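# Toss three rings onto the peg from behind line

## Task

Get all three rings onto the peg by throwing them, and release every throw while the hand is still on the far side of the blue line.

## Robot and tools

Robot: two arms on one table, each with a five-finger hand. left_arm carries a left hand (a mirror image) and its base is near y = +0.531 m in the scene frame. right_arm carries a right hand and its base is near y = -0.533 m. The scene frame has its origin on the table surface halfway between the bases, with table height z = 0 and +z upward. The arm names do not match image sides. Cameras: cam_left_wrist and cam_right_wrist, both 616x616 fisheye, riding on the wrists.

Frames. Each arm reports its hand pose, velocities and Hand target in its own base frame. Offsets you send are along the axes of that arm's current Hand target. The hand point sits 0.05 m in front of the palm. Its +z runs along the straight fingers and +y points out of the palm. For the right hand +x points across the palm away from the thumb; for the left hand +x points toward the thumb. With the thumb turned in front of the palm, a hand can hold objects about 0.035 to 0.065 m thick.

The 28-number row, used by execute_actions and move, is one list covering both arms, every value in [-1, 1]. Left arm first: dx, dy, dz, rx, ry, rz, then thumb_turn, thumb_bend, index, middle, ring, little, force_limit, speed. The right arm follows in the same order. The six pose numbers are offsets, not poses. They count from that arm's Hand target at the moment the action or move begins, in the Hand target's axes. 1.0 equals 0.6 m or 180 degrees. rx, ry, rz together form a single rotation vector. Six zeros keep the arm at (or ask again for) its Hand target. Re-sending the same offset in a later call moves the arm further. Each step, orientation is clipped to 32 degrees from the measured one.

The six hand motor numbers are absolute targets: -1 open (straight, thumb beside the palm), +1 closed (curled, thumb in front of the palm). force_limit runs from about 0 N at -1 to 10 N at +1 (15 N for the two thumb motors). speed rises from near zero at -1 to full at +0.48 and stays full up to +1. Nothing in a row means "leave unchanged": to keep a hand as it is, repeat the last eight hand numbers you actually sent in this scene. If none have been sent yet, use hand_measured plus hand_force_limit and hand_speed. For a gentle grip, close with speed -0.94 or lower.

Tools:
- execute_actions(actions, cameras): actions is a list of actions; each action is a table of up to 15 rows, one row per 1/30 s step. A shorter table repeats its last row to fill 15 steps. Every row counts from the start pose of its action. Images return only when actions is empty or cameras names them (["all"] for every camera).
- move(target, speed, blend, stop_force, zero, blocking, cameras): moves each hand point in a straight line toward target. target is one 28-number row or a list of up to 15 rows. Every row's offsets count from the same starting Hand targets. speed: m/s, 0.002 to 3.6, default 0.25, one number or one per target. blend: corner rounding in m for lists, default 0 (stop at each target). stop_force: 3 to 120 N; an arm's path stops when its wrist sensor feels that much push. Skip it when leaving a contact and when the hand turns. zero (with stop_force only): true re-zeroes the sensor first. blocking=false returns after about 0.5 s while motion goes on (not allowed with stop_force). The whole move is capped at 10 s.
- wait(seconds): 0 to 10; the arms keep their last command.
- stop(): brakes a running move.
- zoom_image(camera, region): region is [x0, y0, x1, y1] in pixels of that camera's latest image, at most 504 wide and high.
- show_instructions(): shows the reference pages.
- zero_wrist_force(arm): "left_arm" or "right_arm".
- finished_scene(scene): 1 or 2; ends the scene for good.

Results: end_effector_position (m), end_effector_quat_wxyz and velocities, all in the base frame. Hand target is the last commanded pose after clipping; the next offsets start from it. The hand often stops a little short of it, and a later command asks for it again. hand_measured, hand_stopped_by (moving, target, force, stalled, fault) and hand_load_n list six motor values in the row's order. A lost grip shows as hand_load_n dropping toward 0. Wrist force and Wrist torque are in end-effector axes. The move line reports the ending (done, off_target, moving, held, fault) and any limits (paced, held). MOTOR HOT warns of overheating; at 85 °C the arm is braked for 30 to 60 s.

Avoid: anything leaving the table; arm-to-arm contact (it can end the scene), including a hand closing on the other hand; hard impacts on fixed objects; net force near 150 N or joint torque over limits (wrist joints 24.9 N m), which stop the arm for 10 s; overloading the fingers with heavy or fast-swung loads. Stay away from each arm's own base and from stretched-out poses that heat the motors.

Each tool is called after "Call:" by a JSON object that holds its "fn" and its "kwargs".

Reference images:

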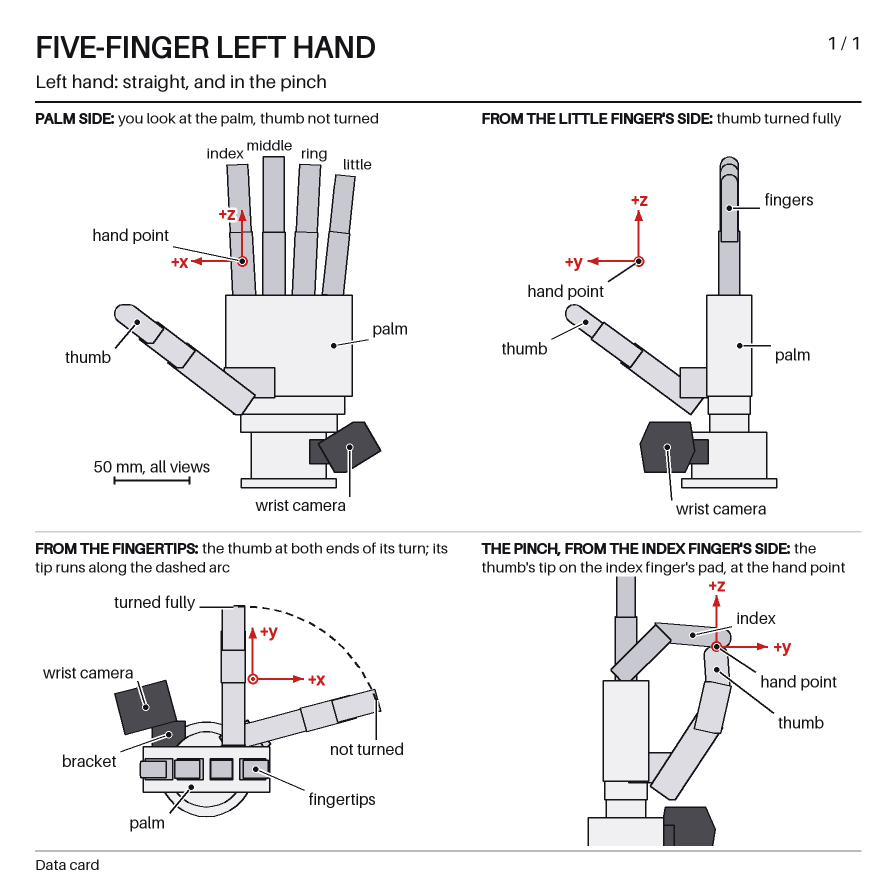

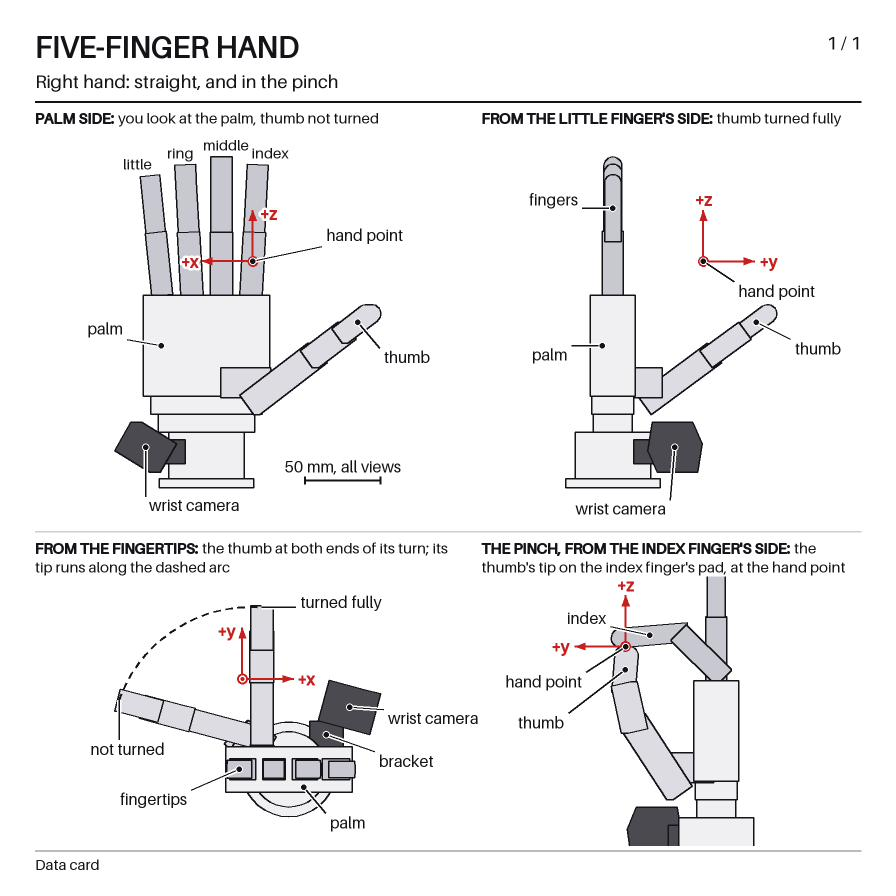

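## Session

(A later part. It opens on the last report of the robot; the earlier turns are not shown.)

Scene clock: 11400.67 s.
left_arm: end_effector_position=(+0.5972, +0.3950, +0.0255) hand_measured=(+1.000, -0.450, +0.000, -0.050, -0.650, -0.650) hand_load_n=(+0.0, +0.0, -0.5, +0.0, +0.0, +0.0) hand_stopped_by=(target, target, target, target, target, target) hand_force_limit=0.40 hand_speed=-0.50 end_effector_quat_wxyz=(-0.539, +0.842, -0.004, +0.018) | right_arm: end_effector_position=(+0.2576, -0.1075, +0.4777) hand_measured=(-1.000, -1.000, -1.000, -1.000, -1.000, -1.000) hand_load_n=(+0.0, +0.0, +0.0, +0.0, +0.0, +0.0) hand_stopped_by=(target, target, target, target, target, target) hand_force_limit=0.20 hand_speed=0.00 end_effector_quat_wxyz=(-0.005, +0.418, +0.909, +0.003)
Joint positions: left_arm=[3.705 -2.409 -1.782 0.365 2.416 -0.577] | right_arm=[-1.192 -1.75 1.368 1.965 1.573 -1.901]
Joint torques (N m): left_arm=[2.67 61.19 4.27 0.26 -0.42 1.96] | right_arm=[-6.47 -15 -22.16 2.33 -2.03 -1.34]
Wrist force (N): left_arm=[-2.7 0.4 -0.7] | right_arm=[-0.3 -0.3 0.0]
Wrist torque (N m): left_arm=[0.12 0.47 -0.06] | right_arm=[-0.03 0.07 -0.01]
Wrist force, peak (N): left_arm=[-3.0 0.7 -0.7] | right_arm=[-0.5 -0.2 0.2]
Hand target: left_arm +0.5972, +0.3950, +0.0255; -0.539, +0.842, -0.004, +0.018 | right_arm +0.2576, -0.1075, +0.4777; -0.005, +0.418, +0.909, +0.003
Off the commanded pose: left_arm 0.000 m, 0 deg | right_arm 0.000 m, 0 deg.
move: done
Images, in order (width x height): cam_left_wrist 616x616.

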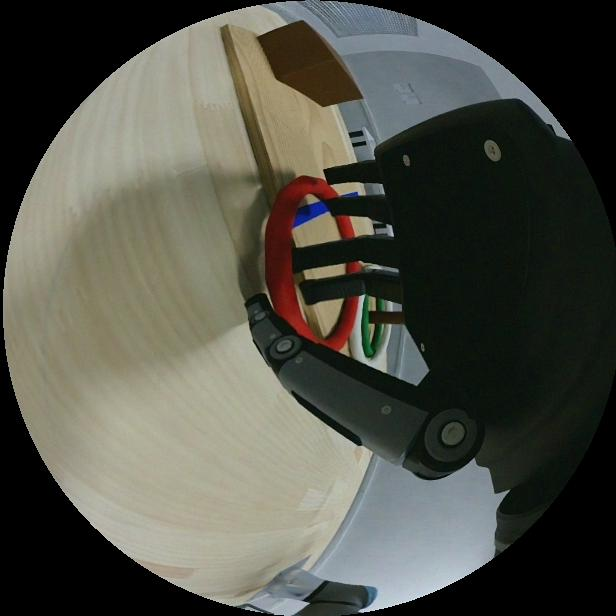

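Call:
{"fn": "move", "kwargs": {"target": [[0,0,0,0,0,0,1,-0.3,0,-0.05,-0.65,-0.65,0.4,-0.8,0,0,0,0,0,0,-1,-1,-1,-1,-1,-1,0.2,0],[0,0,0,0,0,0,1,-0.3,0.4,0.4,-0.65,-0.65,0.4,-0.9,0,0,0,0,0,0,-1,-1,-1,-1,-1,-1,0.2,0]], "cameras": ["cam_left_wrist"]}}

Call:
{"fn": "zoom_image", "kwargs": {"camera": "cam_left_wrist", "region": [220, 220, 380, 380]}}

Scene clock: 11408.10 s.
left_arm: end_effector_position=(+0.5972, +0.3950, +0.0255) hand_measured=(+1.000, -0.302, +0.164, +0.114, -0.650, -0.650) hand_load_n=(+1.5, +7.5, +6.5, +7.5, +0.0, +0.0) hand_stopped_by=(target, target, force, force, target, target) hand_force_limit=0.40 hand_speed=-0.90 end_effector_quat_wxyz=(-0.539, +0.842, -0.004, +0.018) | right_arm: end_effector_position=(+0.2576, -0.1075, +0.4777) hand_measured=(-1.000, -1.000, -1.000, -1.000, -1.000, -1.000) hand_load_n=(+0.0, +0.0, +0.0, +0.0, +0.0, +0.0) hand_stopped_by=(target, target, target, target, target, target) hand_force_limit=0.20 hand_speed=0.00 end_effector_quat_wxyz=(-0.005, +0.418, +0.909, +0.003)
Joint positions: left_arm=[3.705 -2.409 -1.782 0.365 2.416 -0.577] | right_arm=[-1.192 -1.75 1.368 1.965 1.573 -1.901]
Joint torques (N m): left_arm=[3.33 60.31 5.25 0.56 -0.51 1.88] | right_arm=[-6.01 -14.88 -22.17 2.29 -1.95 -1.25]
Wrist force (N): left_arm=[-2.9 1.3 -0.3] | right_arm=[0.0 -0.4 0.0]
Wrist torque (N m): left_arm=[0.13 0.50 -0.08] | right_arm=[-0.05 0.02 0.00]
Wrist force, peak (N): left_arm=[-3.1 1.0 -0.8] | right_arm=[0.2 -0.5 -0.1]
Hand target: left_arm +0.5972, +0.3950, +0.0255; -0.539, +0.842, -0.004, +0.018 | right_arm +0.2576, -0.1075, +0.4777; -0.005, +0.418, +0.909, +0.003
Off the commanded pose: left_arm 0.000 m, 0 deg | right_arm 0.000 m, 0 deg.
move: done
Images, in order (width x height): cam_left_wrist 616x616.

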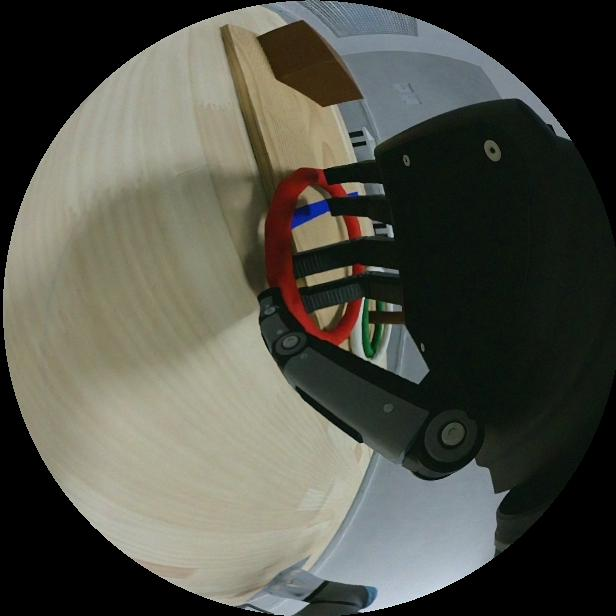

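Scaled by 3.150 from the camera's 616x616 image, which has a finer 880x880 frame.

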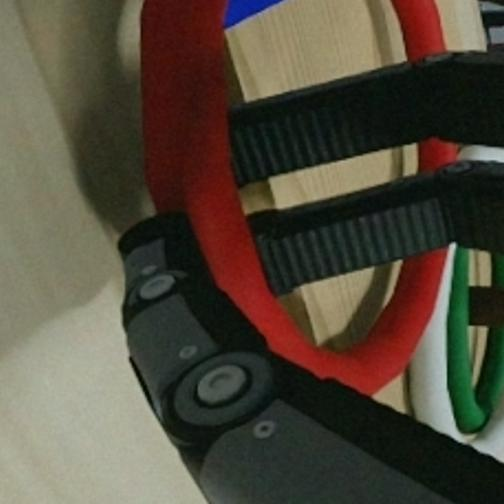

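Call:
{"fn": "move", "kwargs": {"target": [0.0013,-0.0454,-0.021,0,0,0,1,-0.3,0.4,0.4,-0.65,-0.65,0.4,-0.9,0,0,0,0,0,0,-1,-1,-1,-1,-1,-1,0.2,0], "speed": 0.05, "cameras": ["all"]}}

Call:
{"fn": "zoom_image", "kwargs": {"camera": "cam_left_wrist", "region": [220, 160, 400, 340]}}

Scene clock: 11415.67 s.
left_arm: end_effector_position=(+0.5971, +0.3950, +0.0556) hand_measured=(+1.000, -0.302, +0.164, +0.114, -0.650, -0.650) hand_load_n=(+1.5, +7.5, +7.0, +8.0, +0.0, +0.5) hand_stopped_by=(target, target, force, force, target, target) hand_force_limit=0.40 hand_speed=-0.90 end_effector_quat_wxyz=(-0.539, +0.842, -0.004, +0.018) end_effector_velocity=(+0.000, +0.000, -0.001) end_effector_angular_velocity=(+0.001, -0.002, -0.001) | right_arm: end_effector_position=(+0.2576, -0.1075, +0.4777) hand_measured=(-1.000, -1.000, -1.000, -1.000, -1.000, -1.000) hand_load_n=(+0.0, +0.0, +0.0, +0.0, +0.0, +0.0) hand_stopped_by=(target, target, target, target, target, target) hand_force_limit=0.20 hand_speed=0.00 end_effector_quat_wxyz=(-0.005, +0.418, +0.909, +0.003)
Joint positions: left_arm=[3.705 -2.347 -1.79 0.311 2.416 -0.577] | right_arm=[-1.192 -1.75 1.368 1.965 1.573 -1.901]
Joint velocities: left_arm=[0 -0.003 0 0.006 0 0.001] | right_arm=[within noise]
Joint torques (N m): left_arm=[3.44 38.73 11.27 5.31 -0.46 -0.64] | right_arm=[-6.38 -14.97 -22.08 2.22 -2.07 -1.32]
Wrist force (N): left_arm=[-2.8 1.2 -0.4] | right_arm=[-0.1 -0.1 0.1]
Wrist torque (N m): left_arm=[0.10 0.48 -0.07] | right_arm=[-0.01 0.04 0.00]
Wrist force, peak (N): left_arm=[-3.0 2.0 -0.1] | right_arm=[-0.5 0.2 0.1]
Hand target: left_arm +0.5972, +0.3950, +0.0555; -0.539, +0.842, -0.004, +0.018 | right_arm +0.2576, -0.1075, +0.4777; -0.005, +0.418, +0.909, +0.003
Off the commanded pose: left_arm 0.000 m, 0 deg | right_arm 0.000 m, 0 deg.
move: done

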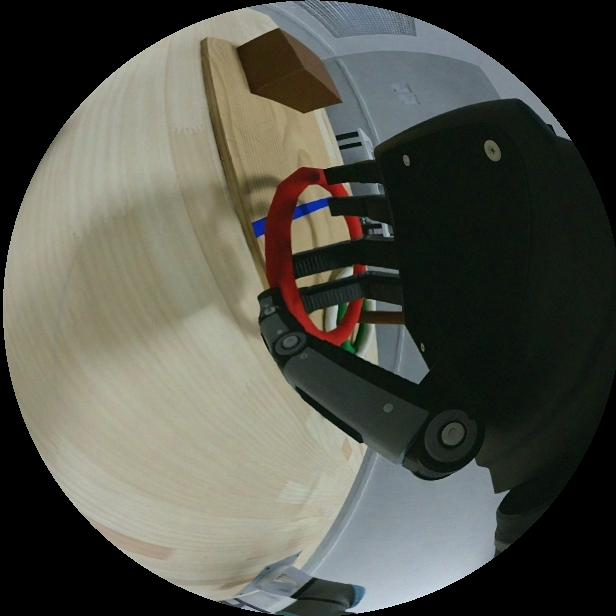

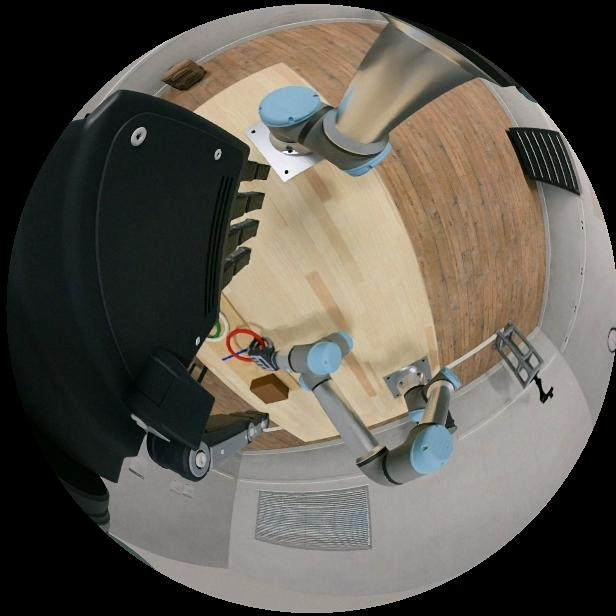

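Scaled by 2.800 from the camera's 616x616 image, which has a finer 880x880 frame.

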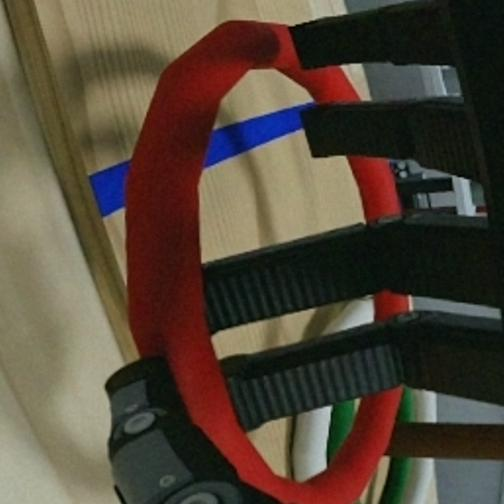

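Call:
{"fn": "move", "kwargs": {"target": [0,0,0,0,0,0,1,-0.3,0.4,0.1,-0.65,-0.65,0.4,-0.9,0,0,0,0,0,0,-1,-1,-1,-1,-1,-1,0.2,0], "speed": 0.05, "cameras": ["cam_left_wrist"]}}

Call:
{"fn": "zoom_image", "kwargs": {"camera": "cam_left_wrist", "region": [220, 160, 400, 340]}}

Scene clock: 11433.63 s.
left_arm: end_effector_position=(+0.5972, +0.3950, +0.0555) hand_measured=(+1.000, -0.302, +0.164, +0.098, -0.650, -0.650) hand_load_n=(-0.5, +6.0, +7.0, +5.5, +0.0, +0.0) hand_stopped_by=(target, target, force, target, target, target) hand_force_limit=0.40 hand_speed=-0.90 end_effector_quat_wxyz=(-0.539, +0.842, -0.004, +0.018) | right_arm: end_effector_position=(+0.2576, -0.1075, +0.4777) hand_measured=(-1.000, -1.000, -1.000, -1.000, -1.000, -1.000) hand_load_n=(+0.0, +0.0, +0.0, +0.0, +0.0, +0.0) hand_stopped_by=(target, target, target, target, target, target) hand_force_limit=0.20 hand_speed=0.00 end_effector_quat_wxyz=(-0.005, +0.418, +0.909, +0.003)
Joint positions: left_arm=[3.705 -2.347 -1.789 0.311 2.416 -0.577] | right_arm=[-1.192 -1.75 1.368 1.965 1.573 -1.901]
Joint torques (N m): left_arm=[-2.48 38.86 21.12 4.46 -0.4 -1.42] | right_arm=[-6.54 -14.89 -22.24 2.21 -2.05 -1.21]
Wrist force (N): left_arm=[-2.9 1.4 -0.5] | right_arm=[-0.2 -0.1 -0.1]
Wrist torque (N m): left_arm=[0.14 0.48 -0.08] | right_arm=[-0.02 0.06 0.00]
Wrist force, peak (N): left_arm=[-3.2 1.3 -0.4] | right_arm=[-0.4 -0.1 0.3]
Hand target: left_arm +0.5972, +0.3950, +0.0555; -0.539, +0.842, -0.004, +0.018 | right_arm +0.2576, -0.1075, +0.4777; -0.005, +0.418, +0.909, +0.003
Off the commanded pose: left_arm 0.000 m, 0 deg | right_arm 0.000 m, 0 deg.
move: done
Images, in order (width x height): cam_left_wrist 616x616.

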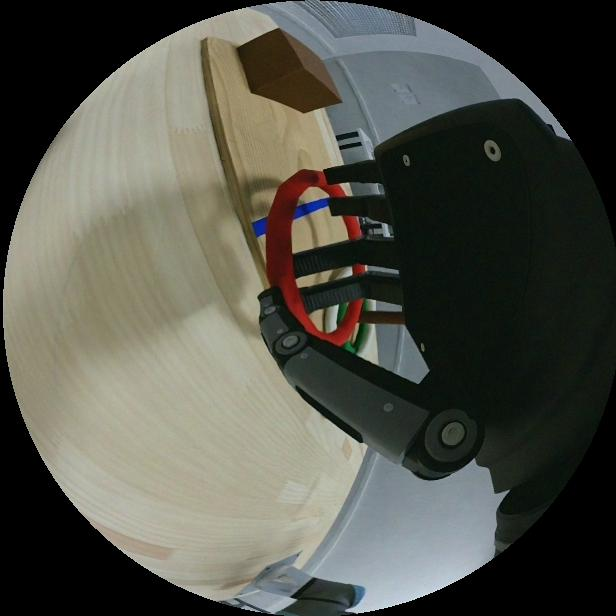

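Scaled by 2.800 from the camera's 616x616 image, which has a finer 880x880 frame.

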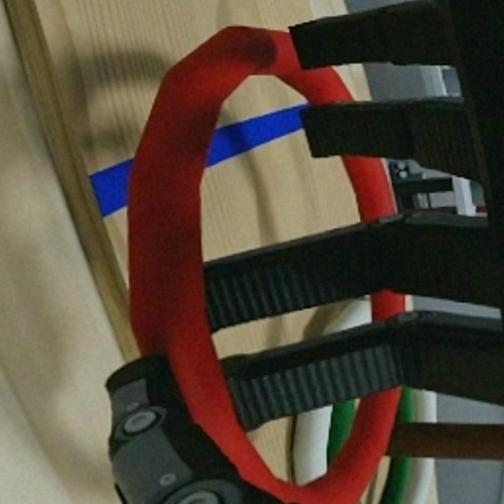

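Call:
{"fn": "move", "kwargs": {"target": [[0.005,-0.1815,-0.0841,0,0,0,1,-0.3,0.4,0.1,-0.65,-0.65,0.4,-0.9,0,0,0,0,0,0,-1,-1,-1,-1,-1,-1,0.2,0],[-0.4489,-0.5118,-0.1287,0.0032,-0.117,-0.0542,1,-0.3,0.4,0.1,-0.65,-0.65,0.4,-0.9,0,0,0,0,0,0,-1,-1,-1,-1,-1,-1,0.2,0]], "speed": 0.15, "blend": 0.03, "cameras": ["cam_left_wrist"]}}

Scene clock: 11456.20 s.
left_arm: end_effector_position=(+0.3213, +0.4610, +0.3594) hand_measured=(+1.000, -0.302, +0.164, +0.098, -0.650, -0.650) hand_load_n=(-0.5, +6.0, +7.0, +5.5, +0.0, +0.0) hand_stopped_by=(target, target, force, target, target, target) hand_force_limit=0.40 hand_speed=-0.90 end_effector_quat_wxyz=(-0.531, +0.826, +0.166, -0.090) | right_arm: end_effector_position=(+0.2576, -0.1075, +0.4777) hand_measured=(-1.000, -1.000, -1.000, -1.000, -1.000, -1.000) hand_load_n=(+0.0, +0.0, +0.0, +0.0, +0.0, +0.0) hand_stopped_by=(target, target, target, target, target, target) hand_force_limit=0.20 hand_speed=0.00 end_effector_quat_wxyz=(-0.005, +0.418, +0.909, +0.003)
Joint positions: left_arm=[4.067 -1.562 -1.956 -0.341 2.449 -0.621] | right_arm=[-1.192 -1.75 1.368 1.965 1.573 -1.901]
Joint torques (N m): left_arm=[0.45 19.42 13.16 4.86 2.25 -1.69] | right_arm=[-5.95 -14.62 -22.09 2.27 -1.94 -1.29]
Wrist force (N): left_arm=[-2.7 1.5 -0.5] | right_arm=[-0.3 0.2 0.0]
Wrist torque (N m): left_arm=[0.16 0.48 -0.11] | right_arm=[0.03 0.06 0.00]
Wrist force, peak (N): left_arm=[-2.9 3.1 0.3] | right_arm=[-0.4 -0.3 0.0]
Hand target: left_arm +0.3212, +0.4610, +0.3593; -0.531, +0.826, +0.166, -0.090 | right_arm +0.2576, -0.1075, +0.4777; -0.005, +0.418, +0.909, +0.003
Off the commanded pose: left_arm 0.000 m, 0 deg | right_arm 0.000 m, 0 deg.
move: done
Images, in order (width x height): cam_left_wrist 616x616.

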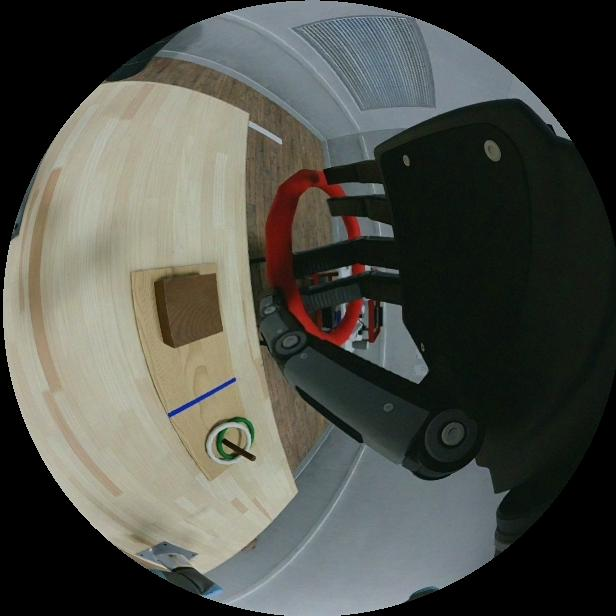

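Call:
{"fn": "execute_actions", "kwargs": {"actions": [[[0.0164,-0.0014,-0.0069,-0.0004,0.0129,0.0060,1,-0.3,0.4,0.1,-0.65,-0.65,0.4,-0.9,0,0,0,0,0,0,-1,-1,-1,-1,-1,-1,0.2,0],[0.0382,-0.0035,-0.0155,-0.0008,0.0299,0.0138,1,-0.3,0.4,0.1,-0.65,-0.65,0.4,-0.9,0,0,0,0,0,0,-1,-1,-1,-1,-1,-1,0.2,0],[0.0651,-0.0061,-0.0260,-0.0014,0.0508,0.0235,1,-0.3,0.4,0.1,-0.65,-0.65,0.4,-0.9,0,0,0,0,0,0,-1,-1,-1,-1,-1,-1,0.2,0],[0.0971,-0.0092,-0.0387,-0.0021,0.0759,0.0352,1,-0.3,0.4,0.1,-0.65,-0.65,0.4,-0.9,0,0,0,0,0,0,-1,-1,-1,-1,-1,-1,0.2,0],[0.1342,-0.0125,-0.0540,-0.0029,0.1049,0.0486,1,-0.3,0.4,0.1,-0.65,-0.65,0.4,-0.9,0,0,0,0,0,0,-1,-1,-1,-1,-1,-1,0.2,0],[0.1761,-0.0161,-0.0715,-0.0038,0.1380,0.0639,1,-0.3,0.4,0.1,-0.65,-0.65,0.4,-0.9,0,0,0,0,0,0,-1,-1,-1,-1,-1,-1,0.2,0],[0.2230,-0.0200,-0.0920,-0.0048,0.1751,0.0811,1,-0.3,0.4,0.1,-0.65,-0.65,0.4,-0.9,0,0,0,0,0,0,-1,-1,-1,-1,-1,-1,0.2,0],[0.2673,-0.0235,-0.1117,-0.0058,0.2103,0.0974,1,-1,-1,-1,-1,-1,0.4,1,0,0,0,0,0,0,-1,-1,-1,-1,-1,-1,0.2,0],[0.3048,-0.0261,-0.1295,-0.0066,0.2406,0.1115,1,-1,-1,-1,-1,-1,0.4,1,0,0,0,0,0,0,-1,-1,-1,-1,-1,-1,0.2,0],[0.3423,-0.0285,-0.1478,-0.0075,0.2708,0.1255,1,-1,-1,-1,-1,-1,0.4,1,0,0,0,0,0,0,-1,-1,-1,-1,-1,-1,0.2,0],[0.3796,-0.0308,-0.1661,-0.0083,0.3011,0.1395,1,-1,-1,-1,-1,-1,0.4,1,0,0,0,0,0,0,-1,-1,-1,-1,-1,-1,0.2,0],[0.4168,-0.0331,-0.1847,-0.0091,0.3313,0.1535,1,-1,-1,-1,-1,-1,0.4,1,0,0,0,0,0,0,-1,-1,-1,-1,-1,-1,0.2,0],[0.4540,-0.0353,-0.2035,-0.0100,0.3616,0.1675,1,-1,-1,-1,-1,-1,0.4,1,0,0,0,0,0,0,-1,-1,-1,-1,-1,-1,0.2,0],[0.4659,-0.0360,-0.2095,-0.0102,0.3713,0.1720,1,-1,-1,-1,-1,-1,0.4,1,0,0,0,0,0,0,-1,-1,-1,-1,-1,-1,0.2,0],[0.4688,-0.0362,-0.2110,-0.0103,0.3737,0.1731,1,-1,-1,-1,-1,-1,0.4,1,0,0,0,0,0,0,-1,-1,-1,-1,-1,-1,0.2,0]]], "cameras": ["all"]}}

Call:
{"fn": "zoom_image", "kwargs": {"camera": "cam_left_wrist", "region": [130, 200, 260, 330]}}

Call:
{"fn": "zoom_image", "kwargs": {"camera": "cam_right_wrist", "region": [180, 290, 300, 410]}}

Scene clock: 11476.13 s.
left_arm: end_effector_position=(+0.6039, +0.4561, +0.4377) hand_measured=(+1.000, -1.000, -1.000, -1.000, -1.000, -1.000) hand_load_n=(+0.0, +0.0, +0.0, +0.0, +0.0, +0.0) hand_stopped_by=(target, target, target, target, target, target) hand_force_limit=0.40 hand_speed=1.00 end_effector_quat_wxyz=(-0.490, +0.756, -0.358, +0.246) | right_arm: end_effector_position=(+0.2576, -0.1075, +0.4777) hand_measured=(-1.000, -1.000, -1.000, -1.000, -1.000, -1.000) hand_load_n=(+0.5, +0.0, +0.0, +0.0, +0.0, +0.0) hand_stopped_by=(target, target, target, target, target, target) hand_force_limit=0.20 hand_speed=0.00 end_effector_quat_wxyz=(-0.005, +0.418, +0.909, +0.003)
Joint positions: left_arm=[4.085 -1.829 -1.498 -0.24 1.315 0.091] | right_arm=[-1.192 -1.75 1.368 1.965 1.573 -1.901]
Joint torques (N m): left_arm=[-5.04 29.5 25.27 0.33 0.93 1.69] | right_arm=[-6.78 -14.75 -22.16 2.24 -1.99 -1.21]
Wrist force (N): left_arm=[-2.7 0.6 -0.8] | right_arm=[-0.1 0.0 0.0]
Wrist torque (N m): left_arm=[0.15 0.46 -0.11] | right_arm=[0.00 0.03 0.01]
Wrist force, peak (N): left_arm=[-6.1 2.3 0.8] | right_arm=[-0.6 -0.1 0.0]
Hand target: left_arm +0.6165, +0.4656, +0.4395; -0.479, +0.758, -0.366, +0.248 | right_arm +0.2576, -0.1075, +0.4777; -0.005, +0.418, +0.909, +0.003
Off the commanded pose: left_arm 0.019 m, 2 deg; position clipped | right_arm 0.000 m, 0 deg.
Step readings (end_effector_position of left_arm | right_arm):
0: (+0.3212, +0.4610, +0.3593) | (+0.2576, -0.1075, +0.4777)
1: (+0.3214, +0.4610, +0.3594) | (+0.2576, -0.1075, +0.4777)
2: (+0.3242, +0.4611, +0.3601) | (+0.2576, -0.1075, +0.4777)
4: (+0.3428, +0.4615, +0.3658) | (+0.2576, -0.1075, +0.4777)
8: (+0.4249, +0.4598, +0.3937) | (+0.2576, -0.1075, +0.4777)
15: (+0.5637, +0.4563, +0.4348) | (+0.2576, -0.1075, +0.4777)

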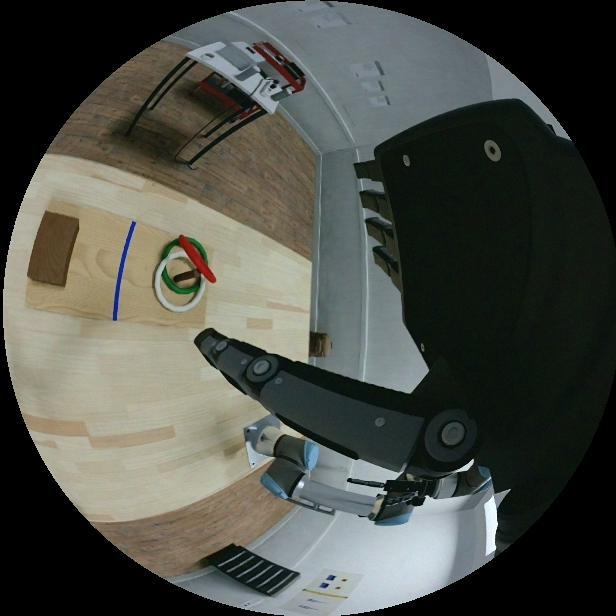

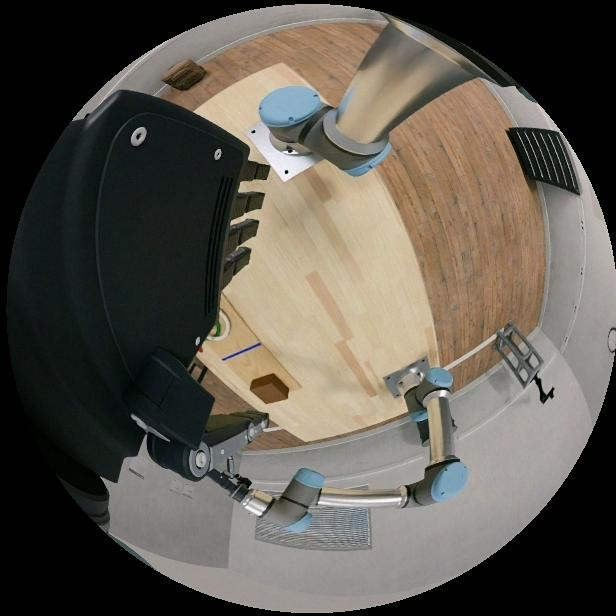

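Scaled by 3.877 from the camera's 616x616 image, which has a finer 880x880 frame.

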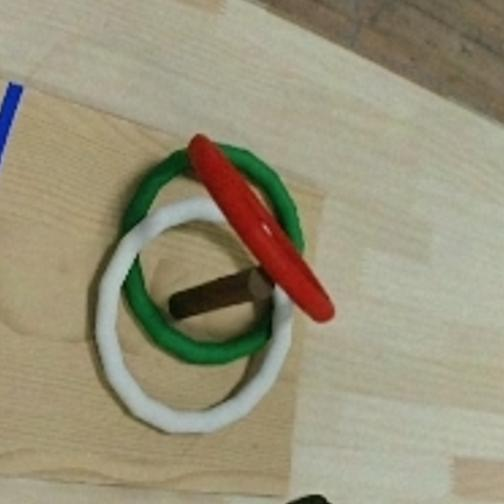

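Scaled by 4.200 from the camera's 616x616 image, which has a finer 880x880 frame.

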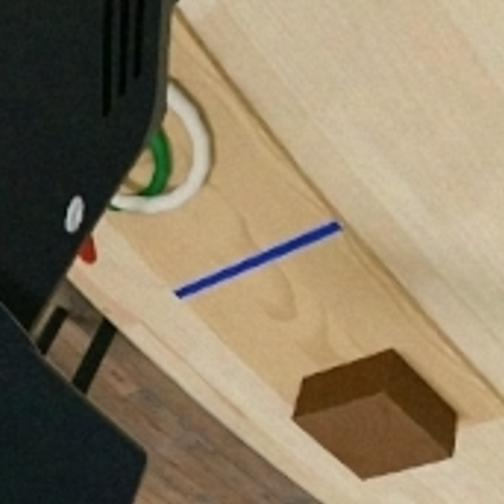

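Call:
{"fn": "move", "kwargs": {"target": [0.1942,0.3161,0.2003,0.0071,-0.2566,-0.1189,-1,-1,-1,-1,-1,-1,0.4,-0.3,0,0,0,0,0,0,-1,-1,-1,-1,-1,-1,0.2,0], "speed": 0.25, "cameras": ["cam_left_wrist"]}}

Call:
{"fn": "zoom_image", "kwargs": {"camera": "cam_left_wrist", "region": [180, 140, 360, 320]}}

Scene clock: 11509.10 s.
left_arm: end_effector_position=(+0.7146, +0.3870, +0.2201) hand_measured=(-1.000, -1.000, -1.000, -1.000, -1.000, -1.000) hand_load_n=(+0.0, +0.0, +0.0, +0.0, +0.0, -0.5) hand_stopped_by=(target, target, target, target, target, target) hand_force_limit=0.40 hand_speed=-0.30 end_effector_quat_wxyz=(-0.539, +0.842, -0.004, +0.019) | right_arm: end_effector_position=(+0.2576, -0.1075, +0.4777) hand_measured=(-1.000, -1.000, -1.000, -1.000, -1.000, -1.000) hand_load_n=(+0.0, +0.0, +0.0, +0.0, +0.0, +0.0) hand_stopped_by=(target, target, target, target, target, target) hand_force_limit=0.20 hand_speed=0.00 end_effector_quat_wxyz=(-0.005, +0.418, +0.909, +0.003)
Joint positions: left_arm=[3.603 -2.261 -1.367 -0.28 2.492 -0.684] | right_arm=[-1.192 -1.75 1.368 1.965 1.573 -1.901]
Joint torques (N m): left_arm=[-2.44 49.83 16.63 1.85 2.08 -1.75] | right_arm=[-6.15 -14.88 -22.27 2.18 -2.02 -1.31]
Wrist force (N): left_arm=[-2.8 0.8 -0.8] | right_arm=[-0.2 -0.2 -0.1]
Wrist torque (N m): left_arm=[0.18 0.48 -0.12] | right_arm=[-0.03 0.05 -0.01]
Wrist force, peak (N): left_arm=[-3.5 -0.5 -1.2] | right_arm=[-0.3 -0.5 -0.1]
Hand target: left_arm +0.7146, +0.3870, +0.2200; -0.539, +0.842, -0.004, +0.019 | right_arm +0.2576, -0.1075, +0.4777; -0.005, +0.418, +0.909, +0.003
Off the commanded pose: left_arm 0.000 m, 0 deg | right_arm 0.000 m, 0 deg.
move: done
Images, in order (width x height): cam_left_wrist 616x616.

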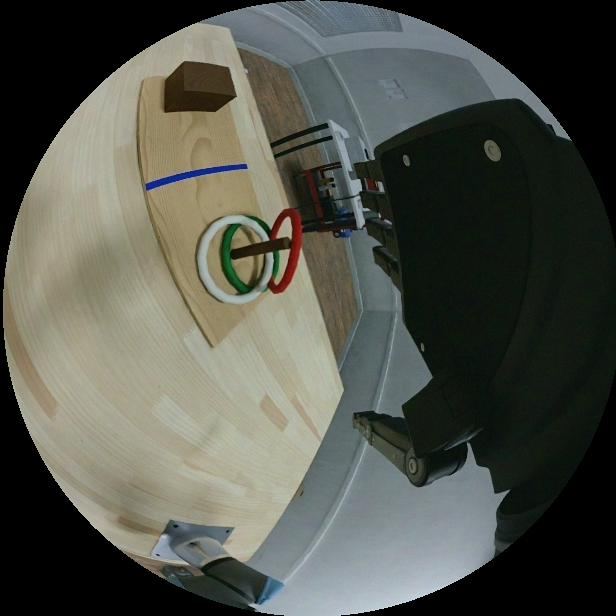

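Scaled by 2.800 from the camera's 616x616 image, which has a finer 880x880 frame.

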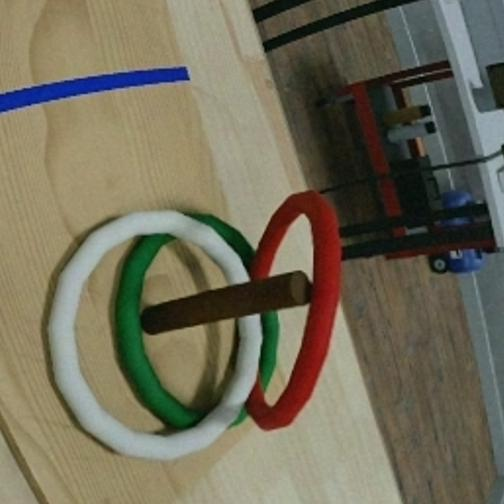

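Call:
{"fn": "zoom_image", "kwargs": {"camera": "cam_left_wrist", "region": [250, 200, 320, 300]}}

Scaled by 5.040 from the camera's 616x616 image, which has a finer 880x880 frame.

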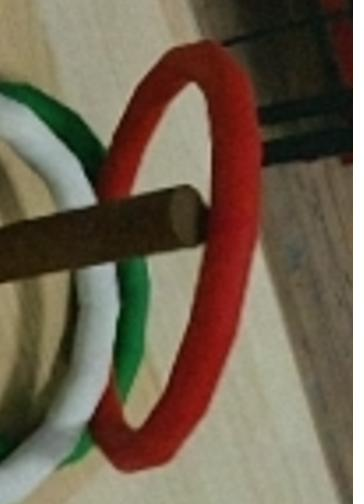

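Call:
{"fn": "move", "kwargs": {"target": [-0.0624,-0.1008,0.2929,-0.0063,0.2269,0.1051,-1,-1,0,-0.05,-1,-1,0.4,-0.3,0,0,0,0,0,0,-1,-1,-1,-1,-1,-1,0.2,0], "speed": 0.2, "cameras": ["all"]}}

Call:
{"fn": "zoom_image", "kwargs": {"camera": "cam_left_wrist", "region": [200, 180, 360, 340]}}

Scene clock: 11567.40 s.
left_arm: end_effector_position=(+0.6826, +0.5727, +0.2000) hand_measured=(-1.000, -1.000, +0.000, -0.050, -1.000, -1.000) hand_load_n=(+0.0, +0.0, +0.0, +0.0, +0.0, +0.0) hand_stopped_by=(target, target, target, target, target, target) hand_force_limit=0.40 hand_speed=-0.30 end_effector_quat_wxyz=(-0.491, +0.776, -0.326, +0.223) | right_arm: end_effector_position=(+0.2576, -0.1075, +0.4777) hand_measured=(-1.000, -1.000, -1.000, -1.000, -1.000, -1.000) hand_load_n=(+0.0, +0.0, +0.0, +0.0, +0.0, +0.0) hand_stopped_by=(target, target, target, target, target, target) hand_force_limit=0.20 hand_speed=0.00 end_effector_quat_wxyz=(-0.005, +0.418, +0.909, +0.003)
Joint positions: left_arm=[4.068 -2.338 -1.339 0.097 1.408 0.047] | right_arm=[-1.192 -1.75 1.368 1.965 1.573 -1.901]
Joint torques (N m): left_arm=[3.85 66.51 16.27 5.23 -1.18 -0.19] | right_arm=[-6.41 -14.98 -22.24 2.14 -2.01 -1.26]
Wrist force (N): left_arm=[-2.6 0.7 -1.0] | right_arm=[-0.1 -0.1 0.1]
Wrist torque (N m): left_arm=[0.19 0.46 0.09] | right_arm=[-0.02 0.03 0.01]
Wrist force, peak (N): left_arm=[-3.7 0.7 -0.3] | right_arm=[-0.4 -0.4 0.0]
Hand target: left_arm +0.6826, +0.5728, +0.2002; -0.491, +0.776, -0.326, +0.223 | right_arm +0.2576, -0.1075, +0.4777; -0.005, +0.418, +0.909, +0.003
Off the commanded pose: left_arm 0.000 m, 0 deg | right_arm 0.000 m, 0 deg.
move: done

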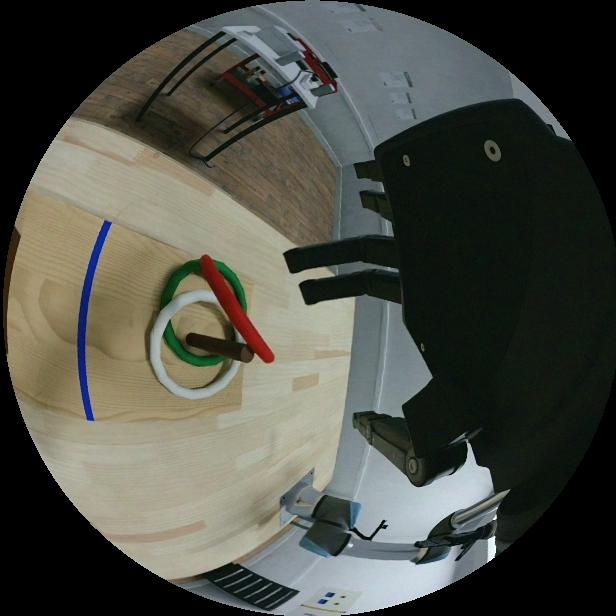

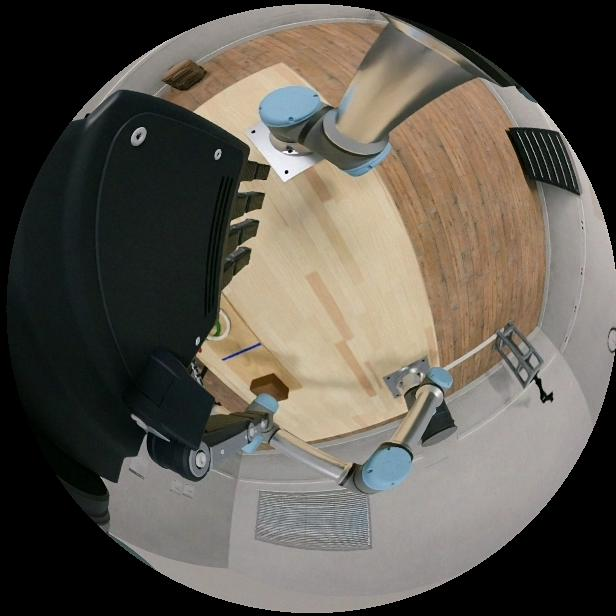

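Scaled by 3.150 from the camera's 616x616 image, which has a finer 880x880 frame.

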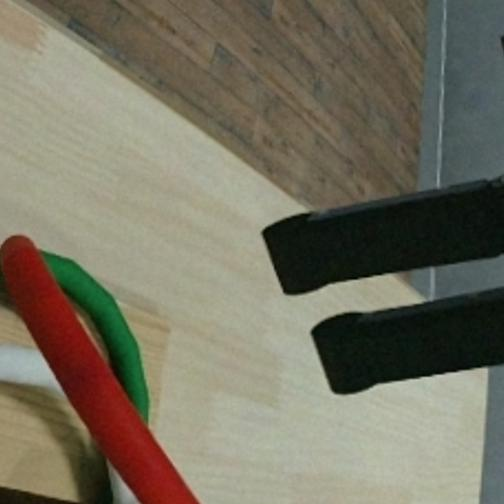

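Call:
{"fn": "execute_actions", "kwargs": {"actions": [], "cameras": ["cam_left_wrist"]}}

Scene clock: 11651.63 s.
left_arm: end_effector_position=(+0.6826, +0.5728, +0.2002) hand_measured=(-1.000, -1.000, +0.000, -0.050, -1.000, -1.000) hand_load_n=(-0.5, +0.0, +0.0, +0.0, +0.0, +0.0) hand_stopped_by=(target, target, target, target, target, target) hand_force_limit=0.40 hand_speed=-0.30 end_effector_quat_wxyz=(-0.491, +0.776, -0.326, +0.223) | right_arm: end_effector_position=(+0.2576, -0.1075, +0.4777) hand_measured=(-1.000, -1.000, -1.000, -1.000, -1.000, -1.000) hand_load_n=(+0.0, +0.0, +0.0, +0.0, +0.0, +0.0) hand_stopped_by=(target, target, target, target, target, target) hand_force_limit=0.20 hand_speed=0.00 end_effector_quat_wxyz=(-0.005, +0.418, +0.909, +0.003)
Joint positions: left_arm=[4.068 -2.338 -1.339 0.097 1.408 0.048] | right_arm=[-1.192 -1.75 1.368 1.965 1.573 -1.901]
Joint velocities: within noise
Joint torques (N m): left_arm=[3.77 64.71 24.78 1.74 0.72 1.91] | right_arm=[-6.23 -15.01 -22.02 2.02 -2.01 -1.19]
Wrist force (N): left_arm=[-2.6 0.6 -0.8] | right_arm=[0.0 -0.2 0.0]
Wrist torque (N m): left_arm=[0.14 0.45 0.09] | right_arm=[-0.03 0.02 0.00]
Wrist force, peak (N): left_arm=[-3.0 0.6 -1.0] | right_arm=[-0.6 -0.1 0.2]
Hand target: left_arm +0.6826, +0.5728, +0.2002; -0.491, +0.776, -0.326, +0.223 | right_arm +0.2576, -0.1075, +0.4777; -0.005, +0.418, +0.909, +0.003
Off the commanded pose: left_arm 0.000 m, 0 deg | right_arm 0.000 m, 0 deg.
Images, in order (width x height): cam_left_wrist 616x616.

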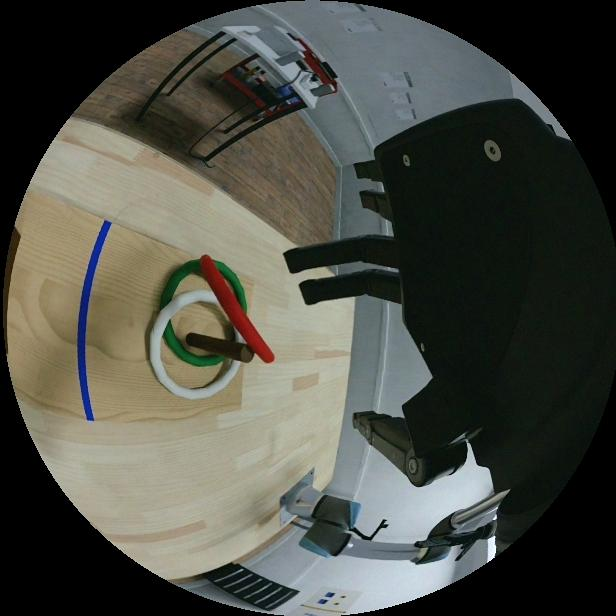

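Call:
{"fn": "move", "kwargs": {"target": [-0.0247,0.0035,-0.0075,-0.0035,0.126,0.0584,1,-0.8,0,-0.05,-1,-1,0.4,-0.3,0,0,0,0,0,0,-1,-1,-1,-1,-1,-1,0.2,0], "speed": 0.15, "cameras": ["cam_left_wrist"]}}

Scene clock: 11719.87 s.
left_arm: end_effector_position=(+0.6688, +0.5802, +0.1996) hand_measured=(+1.000, -0.800, +0.000, -0.050, -1.000, -1.000) hand_load_n=(+0.0, +0.0, +0.0, +0.0, +0.0, +0.0) hand_stopped_by=(target, target, target, target, target, target) hand_force_limit=0.40 hand_speed=-0.30 end_effector_quat_wxyz=(-0.431, +0.687, -0.487, +0.324) | right_arm: end_effector_position=(+0.2576, -0.1075, +0.4777) hand_measured=(-1.000, -1.000, -1.000, -1.000, -1.000, -1.000) hand_load_n=(+0.0, +0.0, +0.0, +0.0, +0.0, +0.0) hand_stopped_by=(target, target, target, target, target, target) hand_force_limit=0.20 hand_speed=0.00 end_effector_quat_wxyz=(-0.005, +0.418, +0.909, +0.003)
Joint positions: left_arm=[4.195 -2.38 -1.244 -0.076 0.91 0.339] | right_arm=[-1.192 -1.75 1.368 1.965 1.573 -1.901]
Joint torques (N m): left_arm=[-5.9 67.91 11.86 4.6 -1.54 -1.07] | right_arm=[-6.34 -14.94 -22.19 1.96 -2 -1.28]
Wrist force (N): left_arm=[-2.9 0.7 -0.4] | right_arm=[-0.1 0.1 0.2]
Wrist torque (N m): left_arm=[0.13 0.50 0.05] | right_arm=[0.01 0.02 0.01]
Wrist force, peak (N): left_arm=[-3.2 0.6 -0.5] | right_arm=[-0.4 -0.3 0.3]
Hand target: left_arm +0.6688, +0.5801, +0.1997; -0.431, +0.687, -0.487, +0.324 | right_arm +0.2576, -0.1075, +0.4777; -0.005, +0.418, +0.909, +0.003
Off the commanded pose: left_arm 0.000 m, 0 deg | right_arm 0.000 m, 0 deg.
move: done
Images, in order (width x height): cam_left_wrist 616x616.

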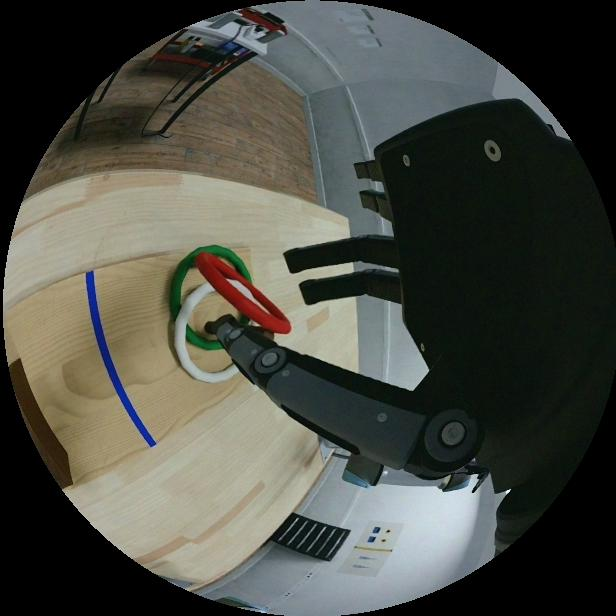

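Call:
{"fn": "zoom_image", "kwargs": {"camera": "cam_left_wrist", "region": [150, 200, 350, 400]}}

Scaled by 2.520 from the camera's 616x616 image, which has a finer 880x880 frame.

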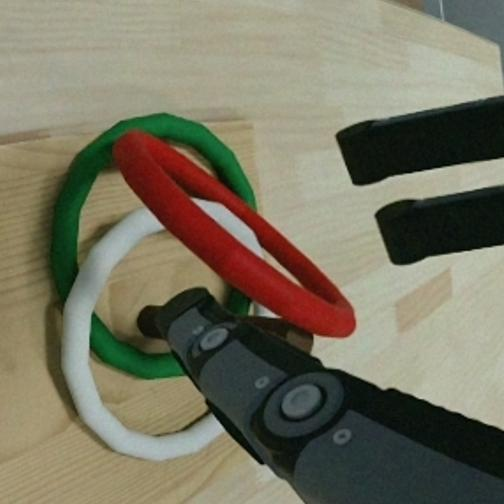

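Call:
{"fn": "move", "kwargs": {"target": [-0.0043,0.1277,0.0815,0,0,0,1,-0.8,0,-0.05,-1,-1,0.4,-0.3,0,0,0,0,0,0,-1,-1,-1,-1,-1,-1,0.2,0], "speed": 0.06, "stop_force": 5, "cameras": ["cam_left_wrist"]}}

Scene clock: 11796.53 s.
left_arm: end_effector_position=(+0.6804, +0.5843, +0.1097) hand_measured=(+1.000, -0.800, +0.000, -0.050, -1.000, -1.000) hand_load_n=(+0.0, +0.0, +0.5, +0.0, +0.0, +0.0) hand_stopped_by=(target, target, target, target, target, target) hand_force_limit=0.40 hand_speed=-0.30 end_effector_quat_wxyz=(-0.431, +0.687, -0.487, +0.324) | right_arm: end_effector_position=(+0.2576, -0.1075, +0.4777) hand_measured=(-1.000, -1.000, -1.000, -1.000, -1.000, -1.000) hand_load_n=(+0.0, +0.0, +0.0, +0.0, +0.0, +0.0) hand_stopped_by=(target, target, target, target, target, target) hand_force_limit=0.20 hand_speed=0.00 end_effector_quat_wxyz=(-0.005, +0.418, +0.909, +0.003)
Joint positions: left_arm=[4.184 -2.521 -1.235 0.06 0.919 0.332] | right_arm=[-1.192 -1.75 1.368 1.965 1.573 -1.901]
Joint torques (N m): left_arm=[3.42 70.62 11.06 0.29 -1.76 0.03] | right_arm=[-6.45 -14.89 -22.58 1.86 -2.01 -1.22]
Wrist force (N): left_arm=[-2.5 0.7 -0.4] | right_arm=[0.0 -0.1 -0.1]
Wrist torque (N m): left_arm=[0.14 0.45 0.08] | right_arm=[0.00 0.03 0.00]
Wrist force, peak (N): left_arm=[-3.1 0.7 -0.3] | right_arm=[-0.1 -0.6 0.1]
Hand target: left_arm +0.6804, +0.5844, +0.1097; -0.431, +0.687, -0.487, +0.324 | right_arm +0.2576, -0.1075, +0.4777; -0.005, +0.418, +0.909, +0.003
Off the commanded pose: left_arm 0.000 m, 0 deg | right_arm 0.000 m, 0 deg.
move: done
Images, in order (width x height): cam_left_wrist 616x616.

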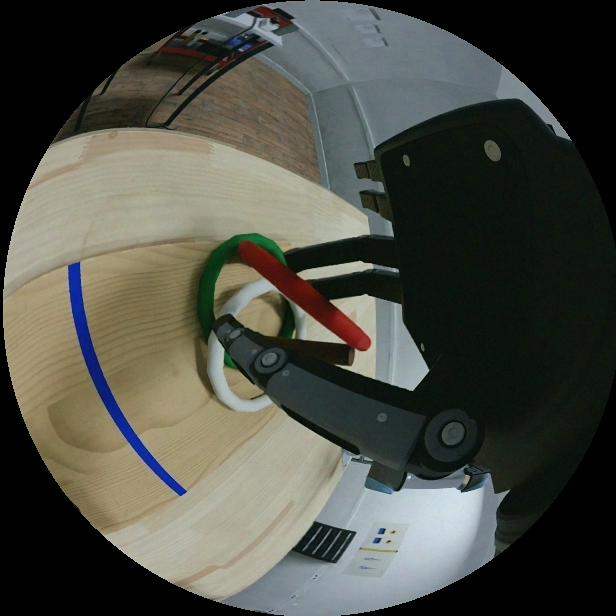

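Call:
{"fn": "move", "kwargs": {"target": [0.0195,0.0592,0.011,0,0,0,1,-0.8,0,-0.05,-1,-1,0.4,-0.3,0,0,0,0,0,0,-1,-1,-1,-1,-1,-1,0.2,0], "speed": 0.03, "stop_force": 4, "cameras": ["cam_left_wrist"]}}

Scene clock: 11819.83 s.
left_arm: end_effector_position=(+0.6760, +0.5696, +0.0749) hand_measured=(+1.000, -0.800, +0.000, -0.050, -1.000, -1.000) hand_load_n=(+0.0, +0.0, +0.0, +0.0, +0.0, +0.0) hand_stopped_by=(target, target, target, target, target, target) hand_force_limit=0.40 hand_speed=-0.30 end_effector_quat_wxyz=(-0.431, +0.687, -0.487, +0.324) | right_arm: end_effector_position=(+0.2576, -0.1075, +0.4777) hand_measured=(-1.000, -1.000, -1.000, -1.000, -1.000, -1.000) hand_load_n=(+0.0, +0.0, +0.0, +0.0, +0.0, +0.0) hand_stopped_by=(target, target, target, target, target, target) hand_force_limit=0.20 hand_speed=0.00 end_effector_quat_wxyz=(-0.005, +0.418, +0.909, +0.003)
Joint positions: left_arm=[4.179 -2.546 -1.294 0.146 0.923 0.329] | right_arm=[-1.192 -1.75 1.368 1.965 1.573 -1.901]
Joint torques (N m): left_arm=[3 70.55 25.52 0.25 -1.62 -0.6] | right_arm=[-6.35 -14.84 -22.2 1.88 -2.02 -1.2]
Wrist force (N): left_arm=[-2.7 0.7 -0.4] | right_arm=[-0.2 -0.3 0.2]
Wrist torque (N m): left_arm=[0.14 0.47 0.06] | right_arm=[-0.05 0.05 -0.01]
Wrist force, peak (N): left_arm=[-3.0 0.2 -0.8] | right_arm=[-0.1 -0.5 -0.2]
Hand target: left_arm +0.6760, +0.5696, +0.0749; -0.431, +0.687, -0.487, +0.324 | right_arm +0.2576, -0.1075, +0.4777; -0.005, +0.418, +0.909, +0.003
Off the commanded pose: left_arm 0.000 m, 0 deg | right_arm 0.000 m, 0 deg.
move: done
Images, in order (width x height): cam_left_wrist 616x616.

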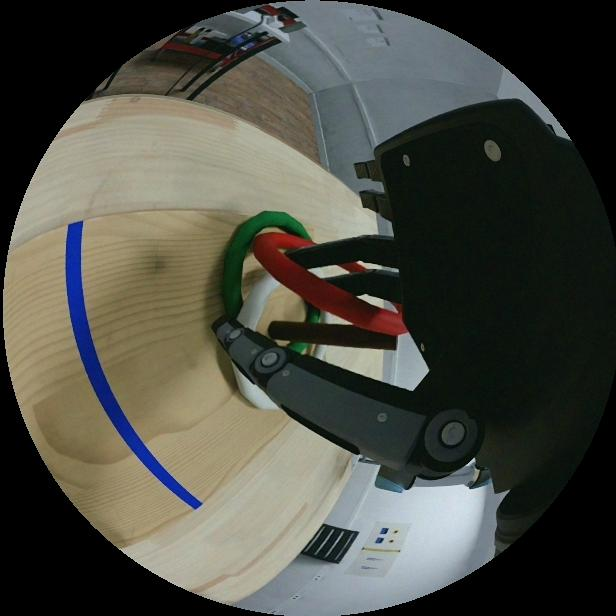

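Call:
{"fn": "zoom_image", "kwargs": {"camera": "cam_left_wrist", "region": [210, 200, 420, 410]}}

Scaled by 2.400 from the camera's 616x616 image, which has a finer 880x880 frame.

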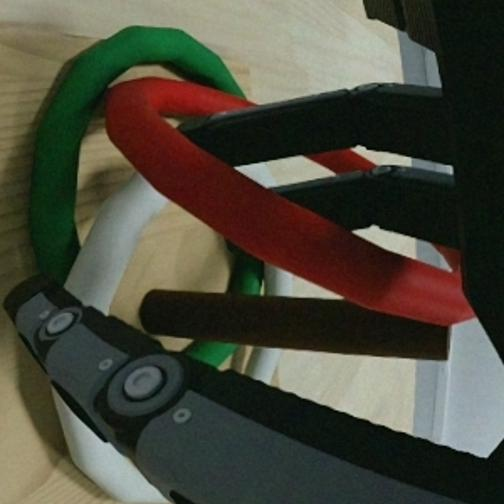

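Call:
{"fn": "move", "kwargs": {"target": [[-0.0004,0.0151,0.007,0,0,0,1,-0.8,0,-0.05,-1,-1,0.4,-0.3,0,0,0,0,0,0,-1,-1,-1,-1,-1,-1,0.2,0],[-0.1524,0.0666,-0.1042,0,0,0,1,-0.8,0,-0.05,-1,-1,0.4,-0.3,0,0,0,0,0,0,-1,-1,-1,-1,-1,-1,0.2,0]], "speed": [0.03,0.05], "stop_force": 6, "cameras": ["cam_left_wrist"]}}

Scene clock: 11851.50 s.
left_arm: end_effector_position=(+0.5774, +0.6329, +0.0626) hand_measured=(+1.000, -0.800, +0.000, -0.050, -1.000, -1.000) hand_load_n=(+0.0, +0.0, +0.0, +0.0, +0.0, +0.0) hand_stopped_by=(target, target, target, target, target, target) hand_force_limit=0.40 hand_speed=-0.30 end_effector_quat_wxyz=(-0.431, +0.687, -0.487, +0.324) | right_arm: end_effector_position=(+0.2576, -0.1075, +0.4777) hand_measured=(-1.000, -1.000, -1.000, -1.000, -1.000, -1.000) hand_load_n=(+0.0, +0.0, +0.0, +0.0, +0.0, +0.0) hand_stopped_by=(target, target, target, target, target, target) hand_force_limit=0.20 hand_speed=0.00 end_effector_quat_wxyz=(-0.005, +0.418, +0.909, +0.003)
Joint positions: left_arm=[4.345 -2.532 -1.352 0.109 0.785 0.452] | right_arm=[-1.192 -1.75 1.368 1.965 1.573 -1.901]
Joint torques (N m): left_arm=[-7.18 52.16 24.64 4.98 0.56 -2.03] | right_arm=[-5.9 -14.95 -22.26 1.77 -2.01 -1.21]
Wrist force (N): left_arm=[-2.5 0.7 -0.8] | right_arm=[-0.1 -0.1 0.2]
Wrist torque (N m): left_arm=[0.14 0.45 -0.04] | right_arm=[-0.03 0.03 0.01]
Wrist force, peak (N): left_arm=[-3.2 0.8 -1.1] | right_arm=[-0.2 -0.5 -0.2]
Hand target: left_arm +0.5774, +0.6329, +0.0625; -0.431, +0.687, -0.487, +0.324 | right_arm +0.2576, -0.1075, +0.4777; -0.005, +0.418, +0.909, +0.003
Off the commanded pose: left_arm 0.000 m, 0 deg | right_arm 0.000 m, 0 deg.
move: done
Images, in order (width x height): cam_left_wrist 616x616.

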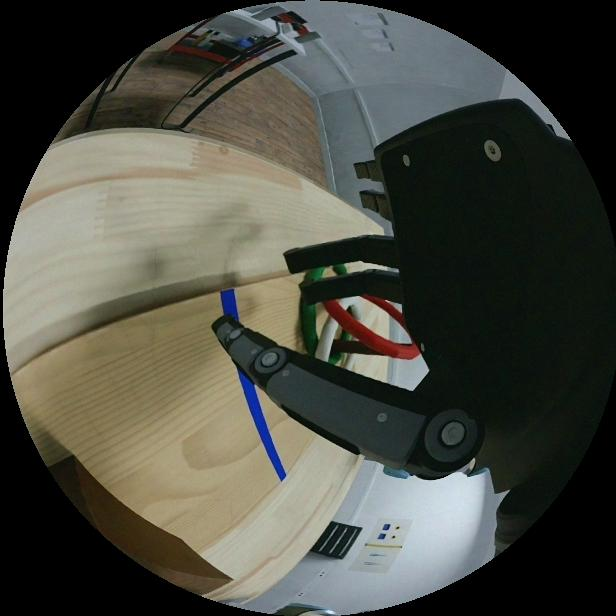

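Call:
{"fn": "zoom_image", "kwargs": {"camera": "cam_left_wrist", "region": [270, 220, 430, 380]}}

Scaled by 3.150 from the camera's 616x616 image, which has a finer 880x880 frame.

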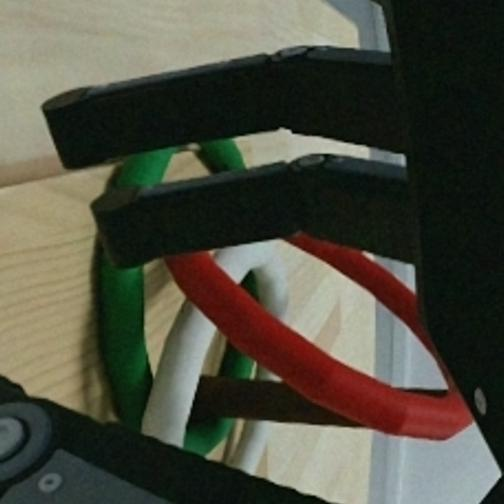

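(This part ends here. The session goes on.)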